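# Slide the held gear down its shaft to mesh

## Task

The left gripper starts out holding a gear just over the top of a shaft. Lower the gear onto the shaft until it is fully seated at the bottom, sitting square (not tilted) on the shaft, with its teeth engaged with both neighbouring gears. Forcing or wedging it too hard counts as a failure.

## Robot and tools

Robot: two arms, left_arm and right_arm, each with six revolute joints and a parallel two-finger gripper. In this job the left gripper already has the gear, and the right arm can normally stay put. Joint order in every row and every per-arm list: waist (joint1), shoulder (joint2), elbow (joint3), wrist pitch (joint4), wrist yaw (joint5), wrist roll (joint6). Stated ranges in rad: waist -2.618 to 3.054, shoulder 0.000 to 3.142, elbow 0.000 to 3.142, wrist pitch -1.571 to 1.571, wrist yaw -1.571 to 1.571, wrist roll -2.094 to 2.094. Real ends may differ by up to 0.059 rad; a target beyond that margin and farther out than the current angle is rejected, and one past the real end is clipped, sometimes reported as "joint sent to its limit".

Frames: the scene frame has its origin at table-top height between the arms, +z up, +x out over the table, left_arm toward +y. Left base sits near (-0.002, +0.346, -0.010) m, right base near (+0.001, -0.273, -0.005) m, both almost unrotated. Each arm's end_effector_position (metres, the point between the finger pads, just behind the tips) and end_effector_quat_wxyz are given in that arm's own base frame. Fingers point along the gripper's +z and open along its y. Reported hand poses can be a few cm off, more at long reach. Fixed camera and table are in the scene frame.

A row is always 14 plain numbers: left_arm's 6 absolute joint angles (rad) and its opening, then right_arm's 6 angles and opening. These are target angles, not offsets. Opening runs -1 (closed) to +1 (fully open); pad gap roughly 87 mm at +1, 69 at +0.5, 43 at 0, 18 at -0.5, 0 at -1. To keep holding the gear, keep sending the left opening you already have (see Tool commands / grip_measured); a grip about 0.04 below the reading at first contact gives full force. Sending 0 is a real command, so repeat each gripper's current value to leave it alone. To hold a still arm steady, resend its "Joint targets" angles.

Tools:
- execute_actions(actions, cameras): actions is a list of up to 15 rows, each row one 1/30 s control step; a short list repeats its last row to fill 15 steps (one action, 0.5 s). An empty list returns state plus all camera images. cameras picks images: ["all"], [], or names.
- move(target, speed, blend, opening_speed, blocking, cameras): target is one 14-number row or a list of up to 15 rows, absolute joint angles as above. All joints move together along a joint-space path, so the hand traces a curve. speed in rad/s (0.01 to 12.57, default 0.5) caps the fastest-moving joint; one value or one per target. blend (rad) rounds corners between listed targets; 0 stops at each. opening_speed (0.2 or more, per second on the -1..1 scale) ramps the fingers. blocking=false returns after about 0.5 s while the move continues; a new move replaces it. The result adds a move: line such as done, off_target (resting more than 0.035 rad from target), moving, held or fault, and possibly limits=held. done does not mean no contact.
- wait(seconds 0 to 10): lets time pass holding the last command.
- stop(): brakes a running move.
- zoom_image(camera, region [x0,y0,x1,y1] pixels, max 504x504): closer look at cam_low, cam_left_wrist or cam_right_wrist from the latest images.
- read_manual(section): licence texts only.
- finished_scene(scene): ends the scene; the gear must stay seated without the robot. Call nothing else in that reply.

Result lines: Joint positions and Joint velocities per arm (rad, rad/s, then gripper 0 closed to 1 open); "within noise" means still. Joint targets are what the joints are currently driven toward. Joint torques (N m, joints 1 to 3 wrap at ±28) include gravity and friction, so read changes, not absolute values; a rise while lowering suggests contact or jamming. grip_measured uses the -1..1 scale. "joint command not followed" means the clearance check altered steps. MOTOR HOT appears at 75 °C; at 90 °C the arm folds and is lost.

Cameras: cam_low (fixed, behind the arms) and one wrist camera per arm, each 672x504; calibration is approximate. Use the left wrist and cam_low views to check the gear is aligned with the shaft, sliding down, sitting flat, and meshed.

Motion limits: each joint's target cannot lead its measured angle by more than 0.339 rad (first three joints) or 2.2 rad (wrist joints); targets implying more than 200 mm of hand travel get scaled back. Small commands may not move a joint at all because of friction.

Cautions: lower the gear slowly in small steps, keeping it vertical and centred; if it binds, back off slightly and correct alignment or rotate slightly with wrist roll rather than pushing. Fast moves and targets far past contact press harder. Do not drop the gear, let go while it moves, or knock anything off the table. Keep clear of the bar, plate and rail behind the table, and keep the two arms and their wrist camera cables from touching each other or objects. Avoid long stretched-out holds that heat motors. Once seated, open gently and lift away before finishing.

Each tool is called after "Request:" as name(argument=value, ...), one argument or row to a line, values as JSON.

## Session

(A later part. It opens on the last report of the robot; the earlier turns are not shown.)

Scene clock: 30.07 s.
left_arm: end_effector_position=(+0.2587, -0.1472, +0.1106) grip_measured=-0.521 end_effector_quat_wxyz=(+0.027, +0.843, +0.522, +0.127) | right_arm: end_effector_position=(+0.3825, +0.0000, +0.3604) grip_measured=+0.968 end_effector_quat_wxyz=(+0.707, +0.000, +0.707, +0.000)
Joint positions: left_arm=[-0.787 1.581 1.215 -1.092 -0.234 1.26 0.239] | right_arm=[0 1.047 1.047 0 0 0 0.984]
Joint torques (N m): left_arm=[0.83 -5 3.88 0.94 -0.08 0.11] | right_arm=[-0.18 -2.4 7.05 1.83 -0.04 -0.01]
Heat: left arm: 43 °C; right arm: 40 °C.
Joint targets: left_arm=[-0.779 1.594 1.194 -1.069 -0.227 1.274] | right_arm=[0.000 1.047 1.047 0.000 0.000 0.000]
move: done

Request:
execute_actions(
  actions=[],
)

Request:
zoom_image(
  camera="cam_left_wrist",
  region=[220, 80, 500, 320],
)

Request:
zoom_image(
  camera="cam_low",
  region=[325, 175, 375, 215],
)

Scene clock: 30.20 s.
left_arm: end_effector_position=(+0.2587, -0.1472, +0.1106) grip_measured=-0.521 end_effector_quat_wxyz=(+0.027, +0.843, +0.522, +0.127) | right_arm: end_effector_position=(+0.3825, +0.0000, +0.3604) grip_measured=+0.968 end_effector_quat_wxyz=(+0.707, +0.000, +0.707, +0.000)
Joint positions: left_arm=[-0.787 1.581 1.215 -1.092 -0.234 1.26 0.239] | right_arm=[0 1.047 1.047 0 0 0 0.984]
Joint velocities: within noise
Joint torques (N m): left_arm=[0.81 -4.98 3.86 0.94 -0.08 0.11] | right_arm=[-0.18 -2.39 7.05 1.83 -0.04 -0.01]
Motor temperatures (°C): left_arm=[27 37 43 36 23 26 26] | right_arm=[23 38 40 33 27 24 25]
Heat: left arm: 43 °C; right arm: 40 °C.
Joint targets: left_arm=[-0.779 1.594 1.194 -1.069 -0.227 1.274] | right_arm=[0.000 1.047 1.047 0.000 0.000 0.000]
Tool commands: left_gripper/opening=-1.0 right_gripper/opening=+1.0
camera_calibration:
cam_left_wrist: T_world_to_cam=[[-0.877288, 0.44094, -0.189574, 0.306829], [0.061697, 0.4953, 0.866528, -0.018848], [0.475983, 0.748499, -0.461725, 0.182135], [0, 0, 0, 1]] pos_world=[0.183647, -0.262285, 0.158595]

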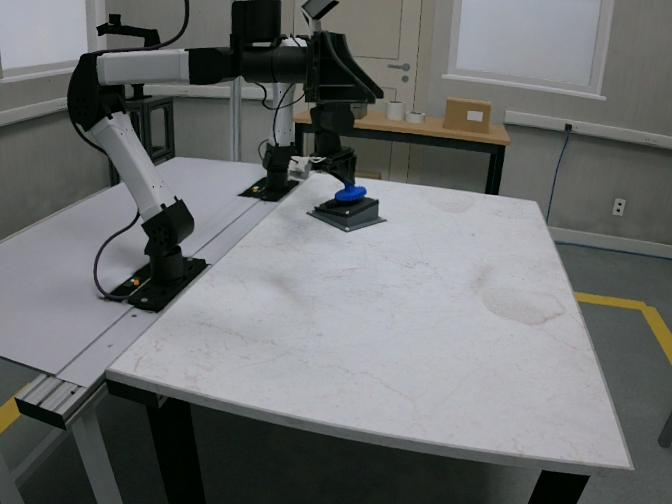

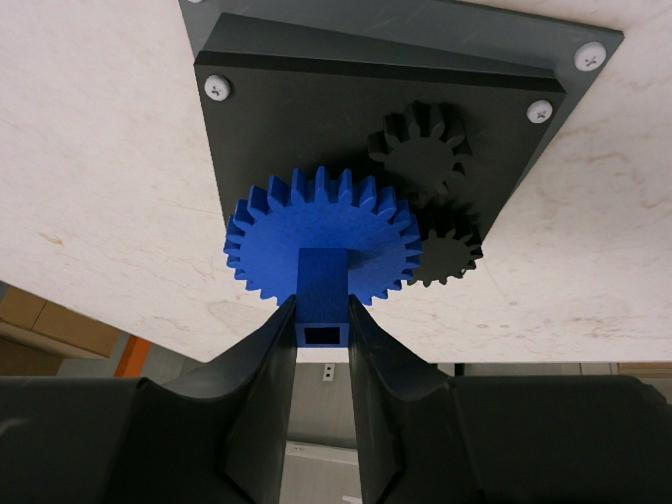

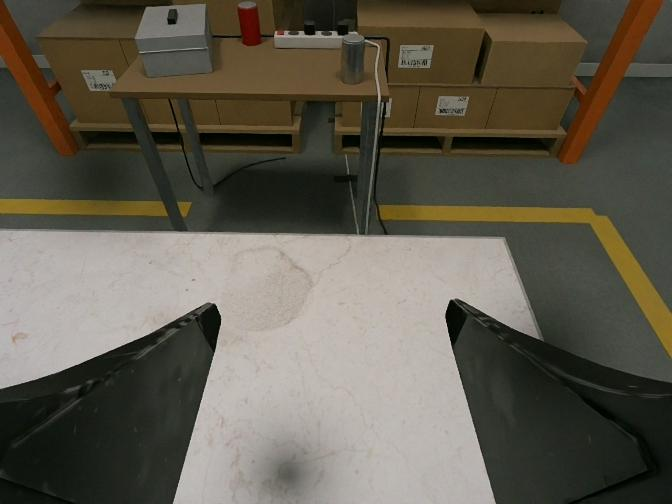

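Scaled by 1.800 from the camera's 672x504 image, which has a finer 960x720 frame.

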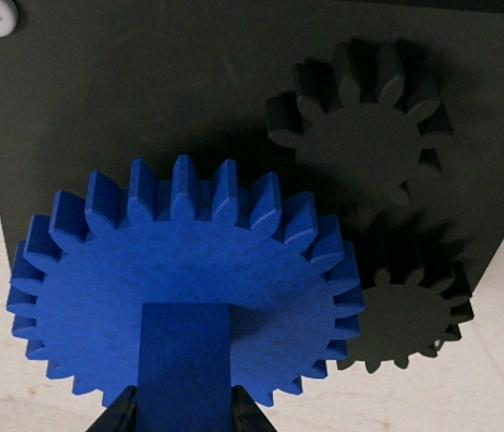

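Scaled by 10.080 from the camera's 672x504 image, which has a finer 960x720 frame.

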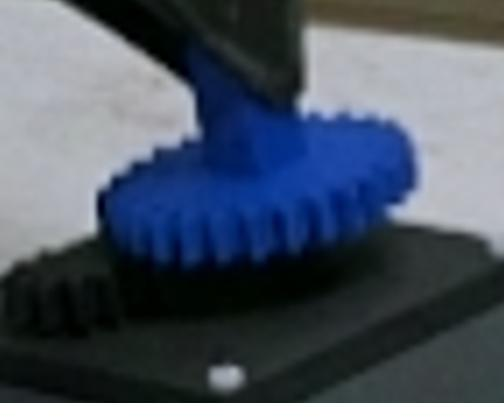

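Request:
move(
  target=[-0.7725,1.5912,1.1926,-1.069,-0.226,1.281,-1,0,1.047,1.047,0,0,0,1],
  speed=0.05,
)

Request:
move(
  target=[-0.766,1.5884,1.1912,-1.069,-0.225,1.288,-1,0,1.047,1.047,0,0,0,1],
  speed=0.05,
)

Request:
move(
  target=[-0.7595,1.5856,1.1898,-1.069,-0.224,1.295,-1,0,1.047,1.047,0,0,0,1],
  speed=0.05,
  cameras=["cam_low","cam_left_wrist"],
)

Request:
zoom_image(
  camera="cam_low",
  region=[325, 175, 375, 215],
)

Scene clock: 31.50 s.
left_arm: end_effector_position=(+0.2590, -0.1470, +0.1106) grip_measured=-0.521 end_effector_quat_wxyz=(+0.027, +0.844, +0.520, +0.127) | right_arm: end_effector_position=(+0.3825, +0.0000, +0.3604) grip_measured=+0.968 end_effector_quat_wxyz=(+0.707, +0.000, +0.707, +0.000)
Joint positions: left_arm=[-0.786 1.581 1.215 -1.092 -0.234 1.264 0.239] | right_arm=[0 1.047 1.047 0 0 0 0.984]
Joint torques (N m): left_arm=[1.33 -5.22 3.75 0.94 -0.07 0.13] | right_arm=[-0.2 -2.4 7.04 1.83 -0.03 -0.01]
Heat: left arm: 43 °C; right arm: 40 °C.
Joint targets: left_arm=[-0.773 1.591 1.193 -1.069 -0.226 1.281] | right_arm=[0.000 1.047 1.047 0.000 0.000 0.000]
move: done

Scene clock: 32.20 s.
left_arm: end_effector_position=(+0.2593, -0.1468, +0.1107) grip_measured=-0.521 end_effector_quat_wxyz=(+0.027, +0.845, +0.518, +0.127) | right_arm: end_effector_position=(+0.3825, +0.0000, +0.3604) grip_measured=+0.968 end_effector_quat_wxyz=(+0.707, +0.000, +0.707, +0.000)
Joint positions: left_arm=[-0.785 1.581 1.215 -1.092 -0.234 1.27 0.239] | right_arm=[0 1.047 1.047 0 0 0 0.984]
Joint torques (N m): left_arm=[1.85 -5.45 3.64 0.94 -0.07 0.15] | right_arm=[-0.2 -2.4 7.05 1.83 -0.04 -0.01]
Heat: left arm: 43 °C; right arm: 40 °C.
Joint targets: left_arm=[-0.766 1.588 1.191 -1.069 -0.225 1.288] | right_arm=[0.000 1.047 1.047 0.000 0.000 0.000]
move: done

Scene clock: 32.90 s.
left_arm: end_effector_position=(+0.2595, -0.1464, +0.1106) grip_measured=-0.521 end_effector_quat_wxyz=(+0.027, +0.846, +0.518, +0.123) | right_arm: end_effector_position=(+0.3825, +0.0000, +0.3604) grip_measured=+0.968 end_effector_quat_wxyz=(+0.707, +0.000, +0.707, +0.000)
Joint positions: left_arm=[-0.779 1.579 1.215 -1.093 -0.226 1.277 0.239] | right_arm=[0 1.047 1.047 0 0 0 0.984]
Joint torques (N m): left_arm=[1.98 -5.5 3.52 0.95 -0.12 0.15] | right_arm=[-0.2 -2.4 7.05 1.83 -0.04 0]
Heat: left arm: 43 °C; right arm: 40 °C.
Joint targets: left_arm=[-0.759 1.586 1.190 -1.069 -0.224 1.295] | right_arm=[0.000 1.047 1.047 0.000 0.000 0.000]
move: done
camera_calibration:
cam_left_wrist: T_world_to_cam=[[-0.874328, 0.448543, -0.185364, 0.30702], [0.0713666, 0.496597, 0.865042, -0.0214611], [0.48006, 0.743102, -0.4662, 0.179812], [0, 0, 0, 1]] pos_world=[0.183647, -0.260673, 0.159304]
Images, in order (width x height): cam_low 672x504, cam_left_wrist 672x504.

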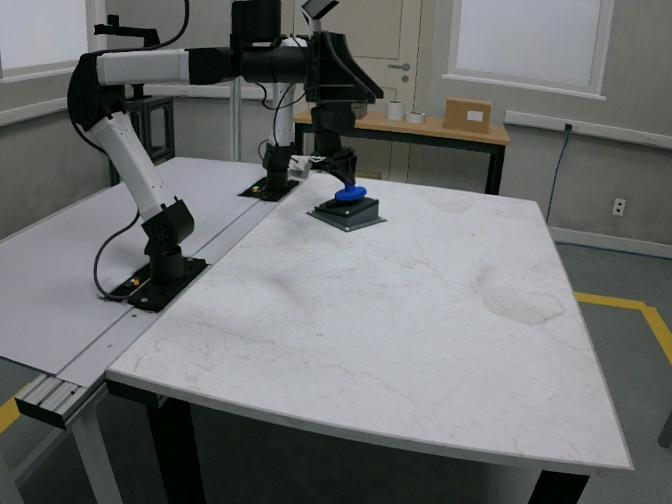

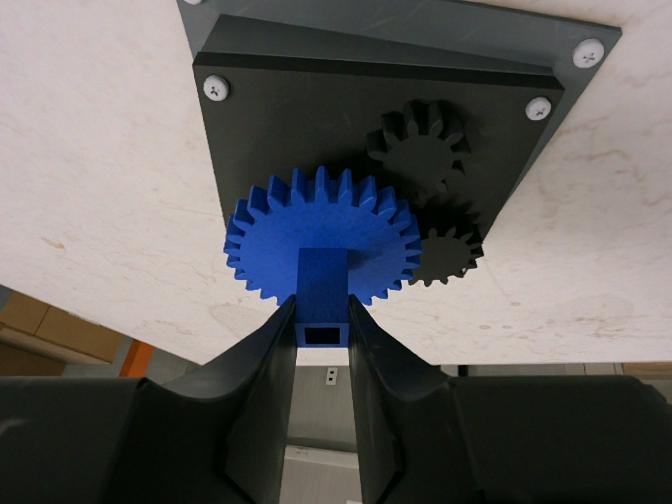

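Scaled by 10.080 from the camera's 672x504 image, which has a finer 960x720 frame.

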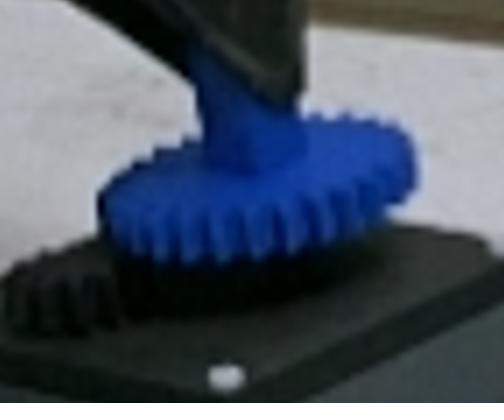

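Request:
move(
  target=[
    [-0.779,1.594,1.194,-1.069,-0.227,1.274,-1,0,1.047,1.047,0,0,0,1],
    [-0.792,1.5995,1.1968,-1.069,-0.2286,1.261,-1,0,1.047,1.047,0,0,0,1],
  ],
  speed=0.05,
)

Request:
move(
  target=[-0.805,1.605,1.1996,-1.069,-0.230,1.248,-1,0,1.047,1.047,0,0,0,1],
  speed=0.05,
)

Scene clock: 34.67 s.
left_arm: end_effector_position=(+0.2587, -0.1474, +0.1108) grip_measured=-0.521 end_effector_quat_wxyz=(+0.028, +0.845, +0.519, +0.125) | right_arm: end_effector_position=(+0.3825, +0.0000, +0.3604) grip_measured=+0.968 end_effector_quat_wxyz=(+0.707, +0.000, +0.707, +0.000)
Joint positions: left_arm=[-0.785 1.579 1.215 -1.092 -0.23 1.268 0.239] | right_arm=[0 1.047 1.047 0 0 0 0.984]
Joint torques (N m): left_arm=[-0.62 -4.41 4.08 0.95 -0.13 -0.11] | right_arm=[-0.18 -2.4 7.05 1.83 -0.04 -0.01]
Heat: left arm: 43 °C; right arm: 40 °C.
Joint targets: left_arm=[-0.792 1.599 1.197 -1.069 -0.229 1.261] | right_arm=[0.000 1.047 1.047 0.000 0.000 0.000]
move: done

Scene clock: 35.43 s.
left_arm: end_effector_position=(+0.2574, -0.1495, +0.1107) grip_measured=-0.521 end_effector_quat_wxyz=(+0.028, +0.845, +0.519, +0.128) | right_arm: end_effector_position=(+0.3825, +0.0000, +0.3604) grip_measured=+0.968 end_effector_quat_wxyz=(+0.707, +0.000, +0.707, +0.000)
Joint positions: left_arm=[-0.798 1.581 1.215 -1.092 -0.238 1.255 0.239] | right_arm=[0 1.047 1.047 0 0 0 0.984]
Joint torques (N m): left_arm=[-0.68 -4.21 4.3 0.94 -0.08 -0.12] | right_arm=[-0.2 -2.4 7.05 1.83 -0.04 0]
Heat: left arm: 43 °C; right arm: 40 °C.
Joint targets: left_arm=[-0.805 1.605 1.200 -1.069 -0.230 1.248] | right_arm=[0.000 1.047 1.047 0.000 0.000 0.000]
move: done

Request:
move(
  target=[
    [-0.783,1.5925,1.2063,-1.085,-0.227,1.266,-1,0,1.047,1.047,0,0,0,1],
    [-0.765,1.5855,1.2035,-1.085,-0.225,1.292,-1,0,1.047,1.047,0,0,0,1],
    [-0.7585,1.582,1.202,-1.085,-0.224,1.300,-1,0,1.047,1.047,0,0,0,1],
  ],
  speed=0.05,
  cameras=["cam_low","cam_left_wrist"],
)

Request:
zoom_image(
  camera="cam_left_wrist",
  region=[350, 80, 490, 280],
)

Request:
zoom_image(
  camera="cam_low",
  region=[330, 175, 370, 207],
)

Scene clock: 37.97 s.
left_arm: end_effector_position=(+0.2594, -0.1462, +0.1107) grip_measured=-0.521 end_effector_quat_wxyz=(+0.027, +0.848, +0.515, +0.122) | right_arm: end_effector_position=(+0.3825, +0.0000, +0.3604) grip_measured=+0.968 end_effector_quat_wxyz=(+0.707, +0.000, +0.707, +0.000)
Joint positions: left_arm=[-0.778 1.578 1.215 -1.094 -0.224 1.284 0.239] | right_arm=[0 1.047 1.047 0 0 0 0.984]
Joint torques (N m): left_arm=[1.96 -5.74 4.51 0.8 -0.14 0.13] | right_arm=[-0.2 -2.4 7.05 1.83 -0.04 -0.01]
Heat: left arm: 43 °C; right arm: 40 °C.
Joint targets: left_arm=[-0.759 1.582 1.202 -1.085 -0.224 1.300] | right_arm=[0.000 1.047 1.047 0.000 0.000 0.000]
move: done
camera_calibration:
cam_left_wrist: T_world_to_cam=[[-0.872108, 0.453944, -0.182653, 0.306826], [0.0768, 0.495645, 0.865123, -0.0231533], [0.483248, 0.740453, -0.467119, 0.178616], [0, 0, 0, 1]] pos_world=[0.183048, -0.260063, 0.159508]
Images, in order (width x height): cam_low 672x504, cam_left_wrist 672x504.

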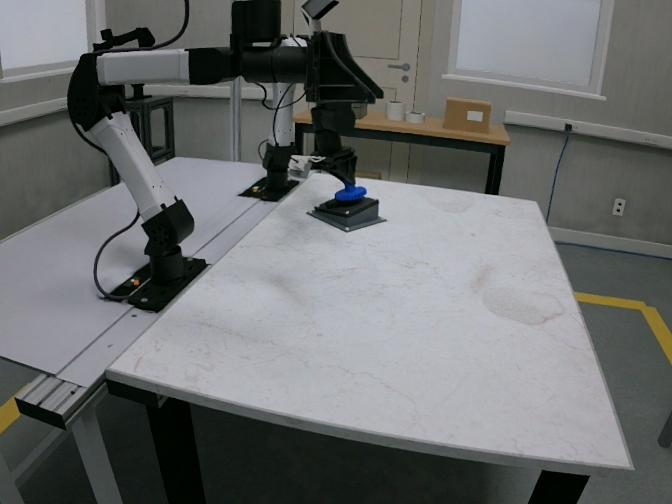

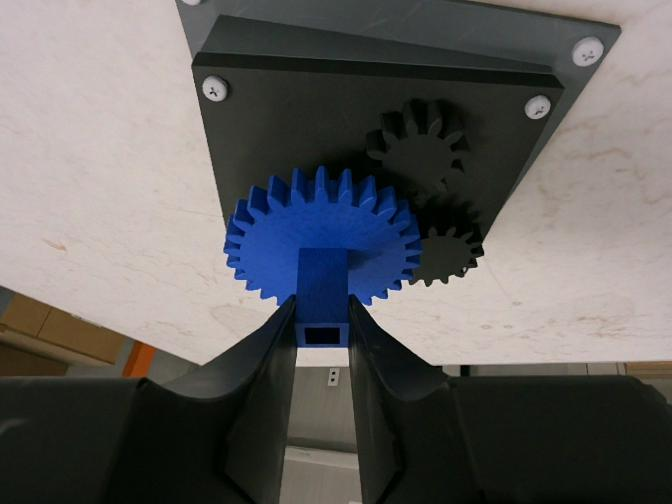

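Scaled by 2.520 from the camera's 672x504 image, which has a finer 960x720 frame.

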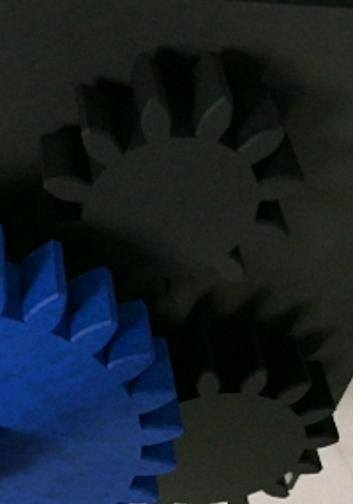

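Scaled by 12.600 from the camera's 672x504 image, which has a finer 960x720 frame.

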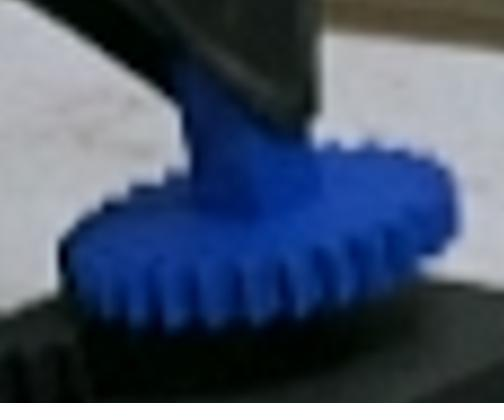

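Request:
move(
  target=[
    [-0.7605,1.582,1.214,-1.101,-0.224,1.298,-1,0,1.047,1.047,0,0,0,1],
  ],
  speed=0.05,
)

Request:
move(
  target=[
    [-0.7625,1.582,1.2255,-1.114,-0.224,1.296,-1,0,1.047,1.047,0,0,0,1],
  ],
  speed=0.05,
)

Request:
move(
  target=[
    [-0.7635,1.582,1.236,-1.126,-0.224,1.294,-1,0,1.047,1.047,0,0,0,1],
  ],
  speed=0.05,
)

Scene clock: 39.03 s.
left_arm: end_effector_position=(+0.2593, -0.1461, +0.1107) grip_measured=-0.521 end_effector_quat_wxyz=(+0.026, +0.848, +0.515, +0.122) | right_arm: end_effector_position=(+0.3825, +0.0000, +0.3604) grip_measured=+0.968 end_effector_quat_wxyz=(+0.707, +0.000, +0.707, +0.000)
Joint positions: left_arm=[-0.778 1.578 1.215 -1.095 -0.224 1.284 0.239] | right_arm=[0 1.047 1.047 0 0 0 0.984]
Joint torques (N m): left_arm=[1.76 -5.74 5.46 0.66 -0.14 0.11] | right_arm=[-0.2 -2.41 7.06 1.84 -0.04 -0.01]
Heat: left arm: 43 °C; right arm: 40 °C.
Joint targets: left_arm=[-0.761 1.582 1.214 -1.101 -0.224 1.298] | right_arm=[0.000 1.047 1.047 0.000 0.000 0.000]
move: done

Scene clock: 39.73 s.
left_arm: end_effector_position=(+0.2593, -0.1462, +0.1109) grip_measured=-0.521 end_effector_quat_wxyz=(+0.027, +0.848, +0.515, +0.122) | right_arm: end_effector_position=(+0.3825, +0.0000, +0.3604) grip_measured=+0.968 end_effector_quat_wxyz=(+0.707, +0.000, +0.707, +0.000)
Joint positions: left_arm=[-0.778 1.578 1.217 -1.096 -0.224 1.284 0.239] | right_arm=[0 1.047 1.047 0 0 0 0.984]
Joint torques (N m): left_arm=[1.55 -5.74 6.28 0.54 -0.14 0.08] | right_arm=[-0.2 -2.4 7.06 1.83 -0.04 -0.01]
Heat: left arm: 43 °C; right arm: 40 °C.
Joint targets: left_arm=[-0.763 1.582 1.225 -1.114 -0.224 1.296] | right_arm=[0.000 1.047 1.047 0.000 0.000 0.000]
move: done

Scene clock: 40.43 s.
left_arm: end_effector_position=(+0.2597, -0.1445, +0.1114) grip_measured=-0.521 end_effector_quat_wxyz=(+0.025, +0.847, +0.517, +0.121) | right_arm: end_effector_position=(+0.3825, +0.0000, +0.3604) grip_measured=+0.968 end_effector_quat_wxyz=(+0.707, +0.000, +0.707, +0.000)
Joint positions: left_arm=[-0.773 1.578 1.219 -1.101 -0.223 1.285 0.239] | right_arm=[0 1.047 1.047 0 0 0 0.984]
Joint torques (N m): left_arm=[0.92 -5.72 6.9 0.46 -0.15 0.05] | right_arm=[-0.18 -2.4 7.06 1.83 -0.04 -0.01]
Heat: left arm: 43 °C; right arm: 40 °C.
Joint targets: left_arm=[-0.764 1.582 1.236 -1.126 -0.224 1.294] | right_arm=[0.000 1.047 1.047 0.000 0.000 0.000]
move: done

Request:
move(
  target=[
    [-0.761,1.584,1.215,-1.101,-0.223,1.297,-1,0,1.047,1.047,0,0,0,1],
    [-0.758,1.586,1.202,-1.085,-0.223,1.30,-1,0,1.047,1.047,0,0,0,1],
  ],
  speed=0.05,
)

Request:
move(
  target=[-0.755,1.588,1.193,-1.073,-0.223,1.303,-1,0,1.047,1.047,0,0,0,1],
  speed=0.05,
)

Scene clock: 41.90 s.
left_arm: end_effector_position=(+0.2599, -0.1445, +0.1113) grip_measured=-0.521 end_effector_quat_wxyz=(+0.026, +0.847, +0.517, +0.121) | right_arm: end_effector_position=(+0.3825, +0.0000, +0.3604) grip_measured=+0.968 end_effector_quat_wxyz=(+0.707, +0.000, +0.707, +0.000)
Joint positions: left_arm=[-0.771 1.578 1.219 -1.1 -0.221 1.287 0.239] | right_arm=[0 1.047 1.047 0 0 0 0.984]
Joint torques (N m): left_arm=[1.28 -5.39 4.21 0.85 -0.16 0.1] | right_arm=[-0.2 -2.4 7.05 1.83 -0.04 -0.01]
Heat: left arm: 43 °C; right arm: 40 °C.
Joint targets: left_arm=[-0.758 1.586 1.202 -1.085 -0.223 1.300] | right_arm=[0.000 1.047 1.047 0.000 0.000 0.000]
move: done

Scene clock: 42.60 s.
left_arm: end_effector_position=(+0.2599, -0.1445, +0.1111) grip_measured=-0.521 end_effector_quat_wxyz=(+0.025, +0.847, +0.517, +0.121) | right_arm: end_effector_position=(+0.3825, +0.0000, +0.3604) grip_measured=+0.968 end_effector_quat_wxyz=(+0.707, +0.000, +0.707, +0.000)
Joint positions: left_arm=[-0.771 1.578 1.218 -1.099 -0.221 1.288 0.239] | right_arm=[0 1.047 1.047 0 0 0 0.984]
Joint torques (N m): left_arm=[1.58 -5.24 3.56 0.96 -0.15 0.12] | right_arm=[-0.2 -2.41 7.05 1.83 -0.04 -0.01]
Heat: left arm: 43 °C; right arm: 40 °C.
Joint targets: left_arm=[-0.755 1.588 1.193 -1.073 -0.223 1.303] | right_arm=[0.000 1.047 1.047 0.000 0.000 0.000]
move: done

Request:
move(
  target=[
    [-0.753,1.584,1.201,-1.085,-0.222,1.305,-1,0,1.047,1.047,0,0,0,1],
    [-0.748,1.582,1.200,-1.085,-0.221,1.310,-1,0,1.047,1.047,0,0,0,1],
  ],
  speed=0.05,
)

Request:
move(
  target=[
    [-0.743,1.580,1.199,-1.085,-0.220,1.315,-1,0,1.047,1.047,0,0,0,1],
    [-0.738,1.578,1.198,-1.085,-0.219,1.320,-1,0,1.047,1.047,0,0,0,1],
  ],
  speed=0.05,
  cameras=["cam_low","cam_left_wrist"],
)

Request:
zoom_image(
  camera="cam_left_wrist",
  region=[350, 80, 490, 280],
)

Request:
zoom_image(
  camera="cam_low",
  region=[330, 175, 370, 207],
)

Scene clock: 44.03 s.
left_arm: end_effector_position=(+0.2601, -0.1442, +0.1109) grip_measured=-0.521 end_effector_quat_wxyz=(+0.025, +0.848, +0.516, +0.119) | right_arm: end_effector_position=(+0.3825, +0.0000, +0.3604) grip_measured=+0.968 end_effector_quat_wxyz=(+0.707, +0.000, +0.707, +0.000)
Joint positions: left_arm=[-0.769 1.578 1.218 -1.1 -0.218 1.292 0.239] | right_arm=[0 1.047 1.047 0 0 0 0.984]
Joint torques (N m): left_arm=[2.02 -5.72 4.12 0.84 -0.17 0.14] | right_arm=[-0.2 -2.4 7.05 1.83 -0.04 -0.01]
Heat: left arm: 43 °C; right arm: 40 °C.
Joint targets: left_arm=[-0.748 1.582 1.200 -1.085 -0.221 1.310] | right_arm=[0.000 1.047 1.047 0.000 0.000 0.000]
move: done

Scene clock: 45.13 s.
left_arm: end_effector_position=(+0.2603, -0.1437, +0.1110) grip_measured=-0.521 end_effector_quat_wxyz=(+0.027, +0.849, +0.515, +0.114) | right_arm: end_effector_position=(+0.3825, +0.0000, +0.3604) grip_measured=+0.968 end_effector_quat_wxyz=(+0.707, +0.000, +0.707, +0.000)
Joint positions: left_arm=[-0.76 1.574 1.218 -1.1 -0.205 1.303 0.239] | right_arm=[0 1.047 1.047 0 0 0 0.984]
Joint torques (N m): left_arm=[2.17 -5.7 3.96 0.86 -0.26 0.13] | right_arm=[-0.2 -2.39 7.05 1.83 -0.04 -0.01]
Heat: left arm: 43 °C; right arm: 40 °C.
Joint targets: left_arm=[-0.738 1.578 1.198 -1.085 -0.219 1.320] | right_arm=[0.000 1.047 1.047 0.000 0.000 0.000]
move: done
camera_calibration:
cam_left_wrist: T_world_to_cam=[[-0.873347, 0.454624, -0.174878, 0.306104], [0.0900475, 0.50352, 0.859278, -0.0264863], [0.478703, 0.734701, -0.480685, 0.178359], [0, 0, 0, 1]] pos_world=[0.184339, -0.256866, 0.162025]
Images, in order (width x height): cam_low 672x504, cam_left_wrist 672x504.

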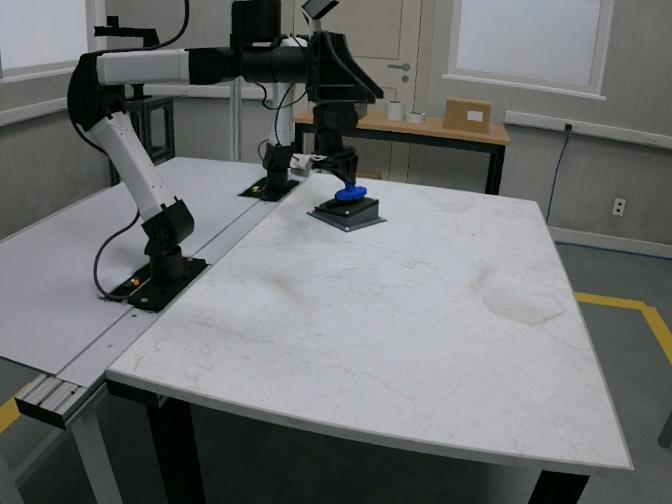

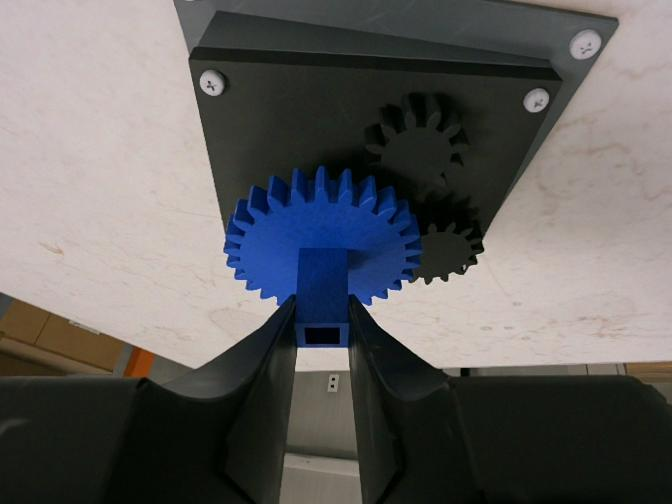

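Scaled by 2.520 from the camera's 672x504 image, which has a finer 960x720 frame.

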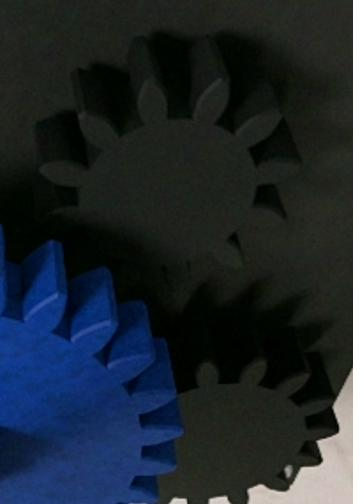

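Scaled by 12.600 from the camera's 672x504 image, which has a finer 960x720 frame.

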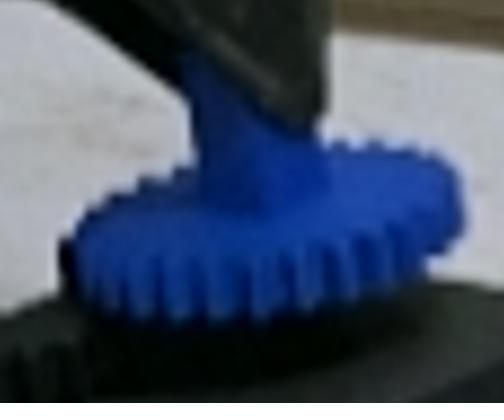

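Request:
move(
  target=[
    [-0.768,1.582,1.198,-1.082,-0.226,1.288,-1,0,1.047,1.047,0,0,0,1],
    [-0.766,1.587,1.204,-1.082,-0.226,1.255,-1,0,1.047,1.047,0,0,0,1],
  ],
  speed=0.08,
)

Request:
move(
  target=[-0.764,1.592,1.210,-1.083,-0.226,1.222,-1,0,1.047,1.047,0,0,0,1],
  speed=0.08,
)

Request:
move(
  target=[-0.762,1.597,1.216,-1.083,-0.226,1.189,-1,0,1.047,1.047,0,0,0,1],
  speed=0.08,
)

Scene clock: 47.13 s.
left_arm: end_effector_position=(+0.2599, -0.1442, +0.1113) grip_measured=-0.521 end_effector_quat_wxyz=(+0.032, +0.839, +0.530, +0.117) | right_arm: end_effector_position=(+0.3825, +0.0000, +0.3604) grip_measured=+0.968 end_effector_quat_wxyz=(+0.707, +0.000, +0.707, +0.000)
Joint positions: left_arm=[-0.764 1.574 1.218 -1.094 -0.212 1.263 0.239] | right_arm=[0 1.047 1.047 0 0 0 0.984]
Joint torques (N m): left_arm=[-0.13 -5.01 4.44 0.85 -0.27 -0.14] | right_arm=[-0.2 -2.4 7.06 1.83 -0.03 -0.01]
Heat: left arm: 43 °C; right arm: 41 °C.
Joint targets: left_arm=[-0.766 1.587 1.204 -1.082 -0.226 1.255] | right_arm=[0.000 1.047 1.047 0.000 0.000 0.000]
move: done

Scene clock: 48.03 s.
left_arm: end_effector_position=(+0.2597, -0.1443, +0.1113) grip_measured=-0.521 end_effector_quat_wxyz=(+0.036, +0.830, +0.544, +0.118) | right_arm: end_effector_position=(+0.3825, +0.0000, +0.3604) grip_measured=+0.968 end_effector_quat_wxyz=(+0.707, +0.000, +0.707, +0.000)
Joint positions: left_arm=[-0.764 1.574 1.218 -1.089 -0.213 1.232 0.239] | right_arm=[0 1.047 1.047 0 0 0 0.984]
Joint torques (N m): left_arm=[0.05 -4.62 4.93 0.8 -0.26 -0.13] | right_arm=[-0.2 -2.4 7.06 1.84 -0.04 -0.01]
Heat: left arm: 43 °C; right arm: 41 °C.
Joint targets: left_arm=[-0.764 1.592 1.210 -1.083 -0.226 1.222] | right_arm=[0.000 1.047 1.047 0.000 0.000 0.000]
move: done

Scene clock: 48.93 s.
left_arm: end_effector_position=(+0.2595, -0.1444, +0.1112) grip_measured=-0.521 end_effector_quat_wxyz=(+0.040, +0.821, +0.557, +0.118) | right_arm: end_effector_position=(+0.3825, +0.0000, +0.3604) grip_measured=+0.968 end_effector_quat_wxyz=(+0.707, +0.000, +0.707, +0.000)
Joint positions: left_arm=[-0.764 1.574 1.218 -1.084 -0.215 1.199 0.239] | right_arm=[0 1.047 1.047 0 0 0 0.984]
Joint torques (N m): left_arm=[0.24 -4.21 5.44 0.76 -0.24 -0.16] | right_arm=[-0.18 -2.4 7.04 1.83 -0.04 -0.01]
Heat: left arm: 43 °C; right arm: 41 °C.
Joint targets: left_arm=[-0.762 1.597 1.216 -1.083 -0.226 1.189] | right_arm=[0.000 1.047 1.047 0.000 0.000 0.000]
move: done

Request:
move(
  target=[-0.760,1.598,1.200,-1.066,-0.226,1.191,-1,0,1.047,1.047,0,0,0,1],
  speed=0.08,
)

Request:
move(
  target=[-0.758,1.600,1.191,-1.054,-0.226,1.193,-1,0,1.047,1.047,0,0,0,1],
  speed=0.08,
  cameras=["cam_low","cam_left_wrist"],
)

Request:
zoom_image(
  camera="cam_left_wrist",
  region=[350, 80, 490, 280],
)

Request:
zoom_image(
  camera="cam_left_wrist",
  region=[210, 150, 440, 360],
)

Request:
zoom_image(
  camera="cam_low",
  region=[320, 170, 380, 218],
)

Scene clock: 49.80 s.
left_arm: end_effector_position=(+0.2597, -0.1446, +0.1112) grip_measured=-0.521 end_effector_quat_wxyz=(+0.041, +0.821, +0.558, +0.118) | right_arm: end_effector_position=(+0.3825, +0.0000, +0.3604) grip_measured=+0.968 end_effector_quat_wxyz=(+0.707, +0.000, +0.707, +0.000)
Joint positions: left_arm=[-0.764 1.574 1.218 -1.083 -0.215 1.198 0.239] | right_arm=[0 1.047 1.047 0 0 0 0.984]
Joint torques (N m): left_arm=[0.46 -4.14 4.15 0.92 -0.25 -0.13] | right_arm=[-0.2 -2.4 7.05 1.83 -0.04 -0.01]
Heat: left arm: 43 °C; right arm: 41 °C.
Joint targets: left_arm=[-0.760 1.598 1.200 -1.066 -0.226 1.191] | right_arm=[0.000 1.047 1.047 0.000 0.000 0.000]
move: done

Scene clock: 50.50 s.
left_arm: end_effector_position=(+0.2597, -0.1444, +0.1109) grip_measured=-0.521 end_effector_quat_wxyz=(+0.041, +0.821, +0.558, +0.119) | right_arm: end_effector_position=(+0.3825, +0.0000, +0.3604) grip_measured=+0.968 end_effector_quat_wxyz=(+0.707, +0.000, +0.707, +0.000)
Joint positions: left_arm=[-0.764 1.574 1.217 -1.082 -0.215 1.198 0.239] | right_arm=[0 1.047 1.047 0 0 0 0.984]
Joint torques (N m): left_arm=[0.64 -3.99 3.56 1.02 -0.24 -0.11] | right_arm=[-0.18 -2.4 7.06 1.83 -0.04 -0.01]
Heat: left arm: 43 °C; right arm: 41 °C.
Joint targets: left_arm=[-0.758 1.600 1.191 -1.054 -0.226 1.193] | right_arm=[0.000 1.047 1.047 0.000 0.000 0.000]
move: done
camera_calibration:
cam_left_wrist: T_world_to_cam=[[-0.908777, 0.360607, -0.209969, 0.305421], [0.016256, 0.533395, 0.84571, -0.000956074], [0.416965, 0.765149, -0.490599, 0.200639], [0, 0, 0, 1]] pos_world=[0.193916, -0.263146, 0.163371]
Images, in order (width x height): cam_low 672x504, cam_left_wrist 672x504.

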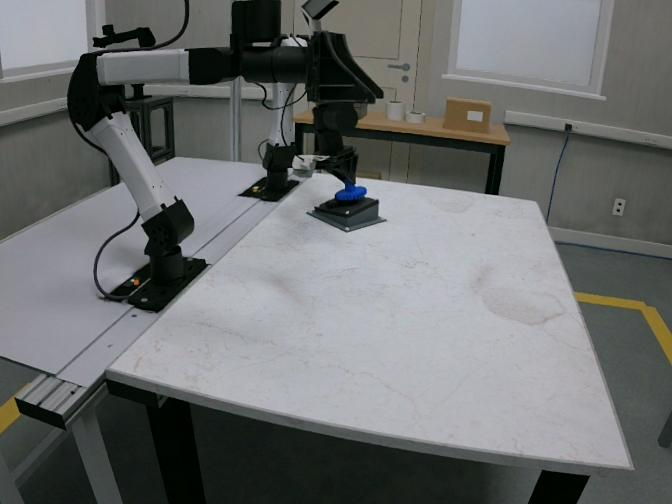

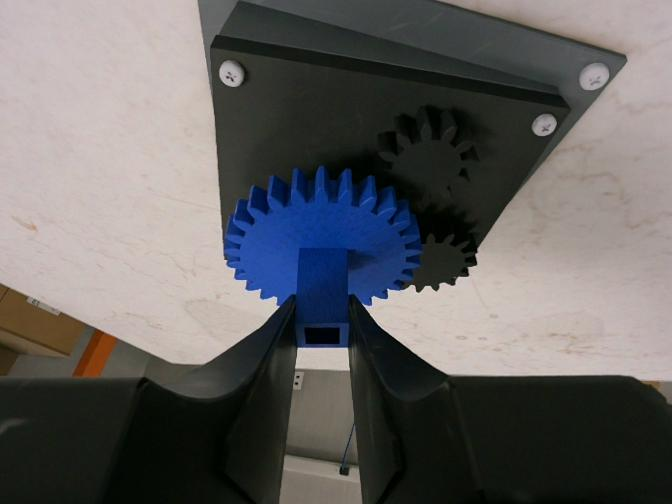

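Scaled by 2.520 from the camera's 672x504 image, which has a finer 960x720 frame.

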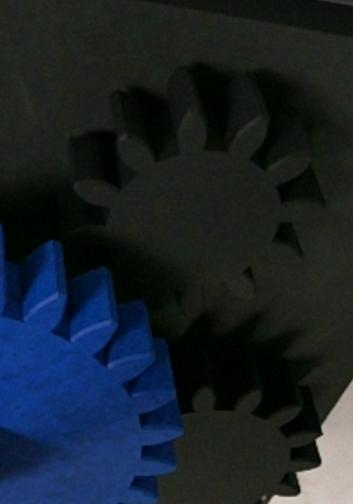

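Scaled by 2.191 from the camera's 672x504 image, which has a finer 960x720 frame.

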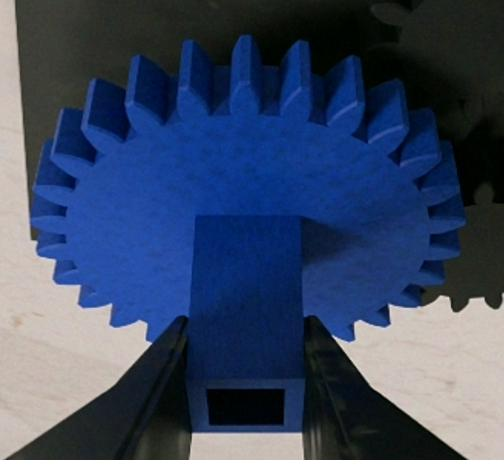

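Scaled by 8.400 from the camera's 672x504 image, which has a finer 960x720 frame.

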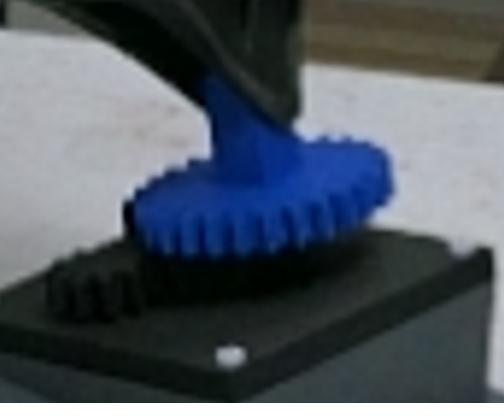

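Request:
move(
  target=[-0.756,1.604,1.196,-1.054,-0.226,1.160,-1,0,1.047,1.047,0,0,0,1],
  speed=0.06,
)

Request:
move(
  target=[-0.754,1.609,1.200,-1.054,-0.226,1.127,-1,0,1.047,1.047,0,0,0,1],
  speed=0.06,
)

Request:
move(
  target=[-0.752,1.614,1.204,-1.054,-0.226,1.094,-1,0,1.047,1.047,0,0,0,1],
  speed=0.06,
)

Request:
move(
  target=[-0.750,1.619,1.209,-1.054,-0.226,1.061,-1,0,1.047,1.047,0,0,0,1],
  speed=0.06,
  cameras=["cam_low","cam_left_wrist"],
)

Request:
zoom_image(
  camera="cam_left_wrist",
  region=[220, 80, 500, 320],
)

Scene clock: 51.77 s.
left_arm: end_effector_position=(+0.2596, -0.1445, +0.1108) grip_measured=-0.521 end_effector_quat_wxyz=(+0.045, +0.811, +0.570, +0.120) | right_arm: end_effector_position=(+0.3825, +0.0000, +0.3604) grip_measured=+0.968 end_effector_quat_wxyz=(+0.707, +0.000, +0.707, +0.000)
Joint positions: left_arm=[-0.764 1.574 1.217 -1.077 -0.217 1.167 0.239] | right_arm=[0 1.047 1.047 0 0 0 0.984]
Joint torques (N m): left_arm=[0.81 -3.66 3.97 0.99 -0.23 -0.12] | right_arm=[-0.2 -2.41 7.05 1.83 -0.04 -0.01]
Heat: left arm: 43 °C; right arm: 41 °C.
Joint targets: left_arm=[-0.756 1.604 1.196 -1.054 -0.226 1.160] | right_arm=[0.000 1.047 1.047 0.000 0.000 0.000]
move: done

Scene clock: 52.73 s.
left_arm: end_effector_position=(+0.2594, -0.1445, +0.1107) grip_measured=-0.521 end_effector_quat_wxyz=(+0.049, +0.802, +0.584, +0.120) | right_arm: end_effector_position=(+0.3825, +0.0000, +0.3604) grip_measured=+0.968 end_effector_quat_wxyz=(+0.707, +0.000, +0.707, +0.000)
Joint positions: left_arm=[-0.764 1.574 1.217 -1.072 -0.22 1.134 0.239] | right_arm=[0 1.047 1.047 0 0 0 0.984]
Joint torques (N m): left_arm=[1.02 -3.32 4.29 0.95 -0.2 -0.13] | right_arm=[-0.21 -2.41 7.05 1.83 -0.04 -0.01]
Heat: left arm: 43 °C; right arm: 41 °C.
Joint targets: left_arm=[-0.754 1.609 1.200 -1.054 -0.226 1.127] | right_arm=[0.000 1.047 1.047 0.000 0.000 0.000]
move: done

Scene clock: 53.70 s.
left_arm: end_effector_position=(+0.2592, -0.1445, +0.1105) grip_measured=-0.521 end_effector_quat_wxyz=(+0.052, +0.792, +0.596, +0.121) | right_arm: end_effector_position=(+0.3825, +0.0000, +0.3604) grip_measured=+0.968 end_effector_quat_wxyz=(+0.707, +0.000, +0.707, +0.000)
Joint positions: left_arm=[-0.764 1.575 1.217 -1.068 -0.223 1.102 0.239] | right_arm=[0 1.047 1.047 0 0 0 0.984]
Joint torques (N m): left_arm=[1.24 -2.97 4.63 0.93 -0.18 -0.14] | right_arm=[-0.2 -2.4 7.05 1.83 -0.04 -0.01]
Heat: left arm: 43 °C; right arm: 41 °C.
Joint targets: left_arm=[-0.752 1.614 1.204 -1.054 -0.226 1.094] | right_arm=[0.000 1.047 1.047 0.000 0.000 0.000]
move: off_target (left_arm); left_arm: the shoulder is farthest, 0.039 rad from its target

Scene clock: 54.67 s.
left_arm: end_effector_position=(+0.2589, -0.1447, +0.1102) grip_measured=-0.521 end_effector_quat_wxyz=(+0.056, +0.782, +0.609, +0.121) | right_arm: end_effector_position=(+0.3825, +0.0000, +0.3604) grip_measured=+0.968 end_effector_quat_wxyz=(+0.707, +0.000, +0.707, +0.000)
Joint positions: left_arm=[-0.764 1.576 1.217 -1.063 -0.224 1.07 0.239] | right_arm=[0 1.047 1.047 0 0 0 0.984]
Joint torques (N m): left_arm=[1.42 -2.65 5.03 0.9 -0.16 -0.15] | right_arm=[-0.2 -2.39 7.05 1.83 -0.04 -0.01]
Heat: left arm: 43 °C; right arm: 41 °C.
Joint targets: left_arm=[-0.750 1.619 1.209 -1.054 -0.226 1.061] | right_arm=[0.000 1.047 1.047 0.000 0.000 0.000]
move: off_target (left_arm); left_arm: the shoulder is farthest, 0.043 rad from its target
camera_calibration:
cam_left_wrist: T_world_to_cam=[[-0.940221, 0.236279, -0.24527, 0.298597], [-0.0741423, 0.560901, 0.824557, 0.0295829], [0.332398, 0.79345, -0.509852, 0.229039], [0, 0, 0, 1]] pos_world=[0.206808, -0.268876, 0.16562]
Images, in order (width x height): cam_low 672x504, cam_left_wrist 672x504.

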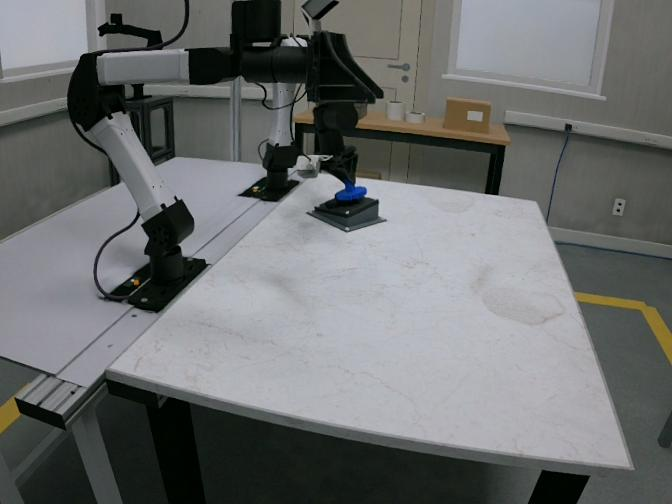

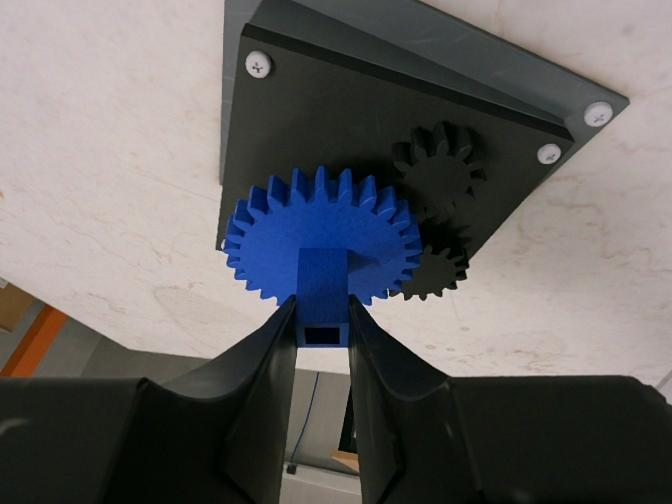

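Scaled by 1.800 from the camera's 672x504 image, which has a finer 960x720 frame.

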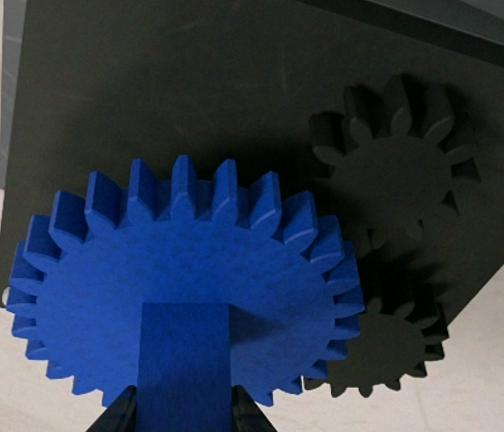

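Request:
move(
  target=[
    [-0.756,1.58,1.24,-1.10,-0.23,1.094,-1,0,1.047,1.047,0,0,0,1],
    [-0.81,1.570,1.265,-1.15,-0.24,1.225,-1,0,1.047,1.047,0,0,0,1],
    [-0.789,1.593,1.219,-1.097,-0.230,1.264,-1,0,1.047,1.047,0,0,0,1],
  ],
  speed=[0.2,0.3,0.1],
  cameras=["cam_low","cam_left_wrist"],
)

Request:
zoom_image(
  camera="cam_left_wrist",
  region=[350, 80, 490, 280],
)

Request:
zoom_image(
  camera="cam_low",
  region=[330, 175, 370, 207],
)

Scene clock: 58.53 s.
left_arm: end_effector_position=(+0.2570, -0.1506, +0.1148) grip_measured=-0.521 end_effector_quat_wxyz=(+0.032, +0.844, +0.522, +0.124) | right_arm: end_effector_position=(+0.3825, +0.0000, +0.3604) grip_measured=+0.968 end_effector_quat_wxyz=(+0.707, +0.000, +0.707, +0.000)
Joint positions: left_arm=[-0.795 1.576 1.23 -1.105 -0.228 1.252 0.239] | right_arm=[0 1.047 1.047 0 0 0 0.984]
Joint torques (N m): left_arm=[0.65 -4.7 4.74 0.79 -0.16 0.07] | right_arm=[-0.2 -2.4 7.05 1.83 -0.04 -0.01]
Heat: left arm: 43 °C; right arm: 41 °C.
Joint targets: left_arm=[-0.789 1.593 1.219 -1.097 -0.230 1.264] | right_arm=[0.000 1.047 1.047 0.000 0.000 0.000]
move: done
camera_calibration:
cam_left_wrist: T_world_to_cam=[[-0.876596, 0.440113, -0.194627, 0.307863], [0.0621124, 0.504533, 0.861155, -0.0188119], [0.477202, 0.742796, -0.469608, 0.187115], [0, 0, 0, 1]] pos_world=[0.181748, -0.264992, 0.163989]
Images, in order (width x height): cam_low 672x504, cam_left_wrist 672x504.

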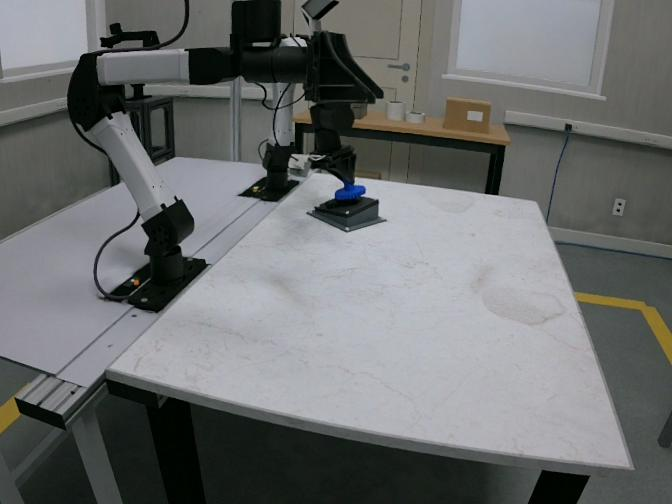

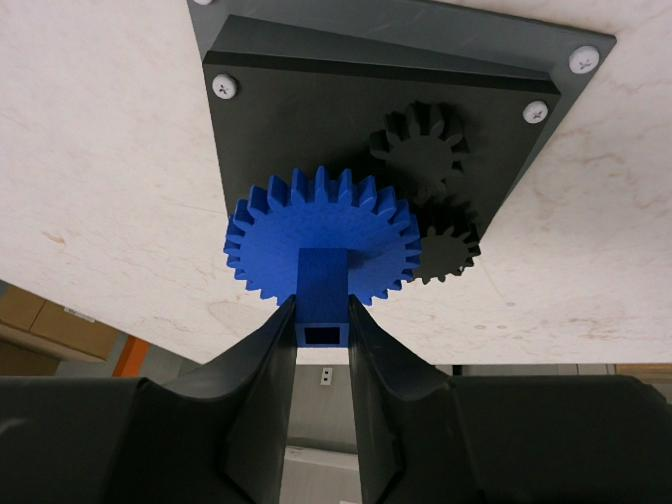

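Scaled by 2.520 from the camera's 672x504 image, which has a finer 960x720 frame.

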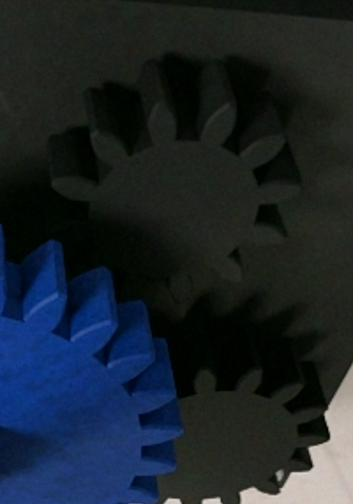

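Scaled by 12.600 from the camera's 672x504 image, which has a finer 960x720 frame.

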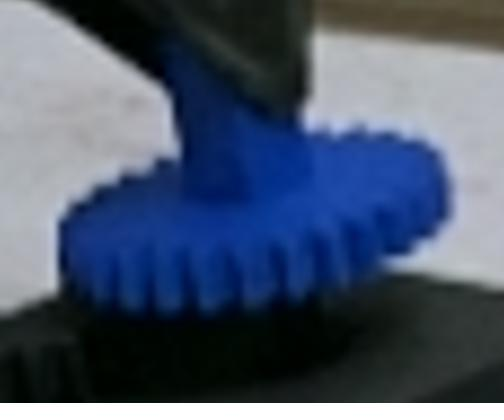

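Request:
move(
  target=[-0.777,1.593,1.210,-1.085,-0.229,1.2765,-1,0,1.047,1.047,0,0,0,1],
  speed=0.06,
)

Request:
move(
  target=[-0.774,1.595,1.201,-1.073,-0.229,1.279,-1,0,1.047,1.047,0,0,0,1],
  speed=0.06,
)

Request:
move(
  target=[-0.771,1.597,1.192,-1.061,-0.229,1.282,-1,0,1.047,1.047,0,0,0,1],
  speed=0.06,
)

Scene clock: 59.70 s.
left_arm: end_effector_position=(+0.2596, -0.1483, +0.1129) grip_measured=-0.521 end_effector_quat_wxyz=(+0.032, +0.844, +0.521, +0.125) | right_arm: end_effector_position=(+0.3825, +0.0000, +0.3604) grip_measured=+0.968 end_effector_quat_wxyz=(+0.707, +0.000, +0.707, +0.000)
Joint positions: left_arm=[-0.784 1.576 1.221 -1.093 -0.228 1.265 0.239] | right_arm=[0 1.047 1.047 0 0 0 0.984]
Joint torques (N m): left_arm=[0.72 -4.68 4.68 0.8 -0.16 0.07] | right_arm=[-0.18 -2.4 7.05 1.83 -0.04 -0.01]
Heat: left arm: 43 °C; right arm: 41 °C.
Joint targets: left_arm=[-0.777 1.593 1.210 -1.085 -0.229 1.277] | right_arm=[0.000 1.047 1.047 0.000 0.000 0.000]
move: done

Scene clock: 60.43 s.
left_arm: end_effector_position=(+0.2606, -0.1475, +0.1096) grip_measured=-0.521 end_effector_quat_wxyz=(+0.031, +0.843, +0.522, +0.125) | right_arm: end_effector_position=(+0.3825, +0.0000, +0.3604) grip_measured=+0.968 end_effector_quat_wxyz=(+0.707, +0.000, +0.707, +0.000)
Joint positions: left_arm=[-0.78 1.581 1.213 -1.081 -0.228 1.268 0.239] | right_arm=[0 1.047 1.047 0 0 0 0.984]
Joint torques (N m): left_arm=[0.59 -4.97 4.64 0.8 -0.15 0.08] | right_arm=[-0.2 -2.4 7.05 1.83 -0.04 -0.01]
Heat: left arm: 43 °C; right arm: 41 °C.
Joint targets: left_arm=[-0.774 1.595 1.201 -1.073 -0.229 1.279] | right_arm=[0.000 1.047 1.047 0.000 0.000 0.000]
move: done

Scene clock: 61.20 s.
left_arm: end_effector_position=(+0.2613, -0.1473, +0.1073) grip_measured=-0.521 end_effector_quat_wxyz=(+0.032, +0.843, +0.522, +0.125) | right_arm: end_effector_position=(+0.3825, +0.0000, +0.3604) grip_measured=+0.968 end_effector_quat_wxyz=(+0.707, +0.000, +0.707, +0.000)
Joint positions: left_arm=[-0.777 1.581 1.203 -1.069 -0.228 1.271 0.239] | right_arm=[0 1.047 1.047 0 0 0 0.984]
Joint torques (N m): left_arm=[0.69 -4.79 4.7 0.81 -0.16 0.08] | right_arm=[-0.18 -2.4 7.06 1.83 -0.04 -0.01]
Heat: left arm: 43 °C; right arm: 41 °C.
Joint targets: left_arm=[-0.771 1.597 1.192 -1.061 -0.229 1.282] | right_arm=[0.000 1.047 1.047 0.000 0.000 0.000]
move: done


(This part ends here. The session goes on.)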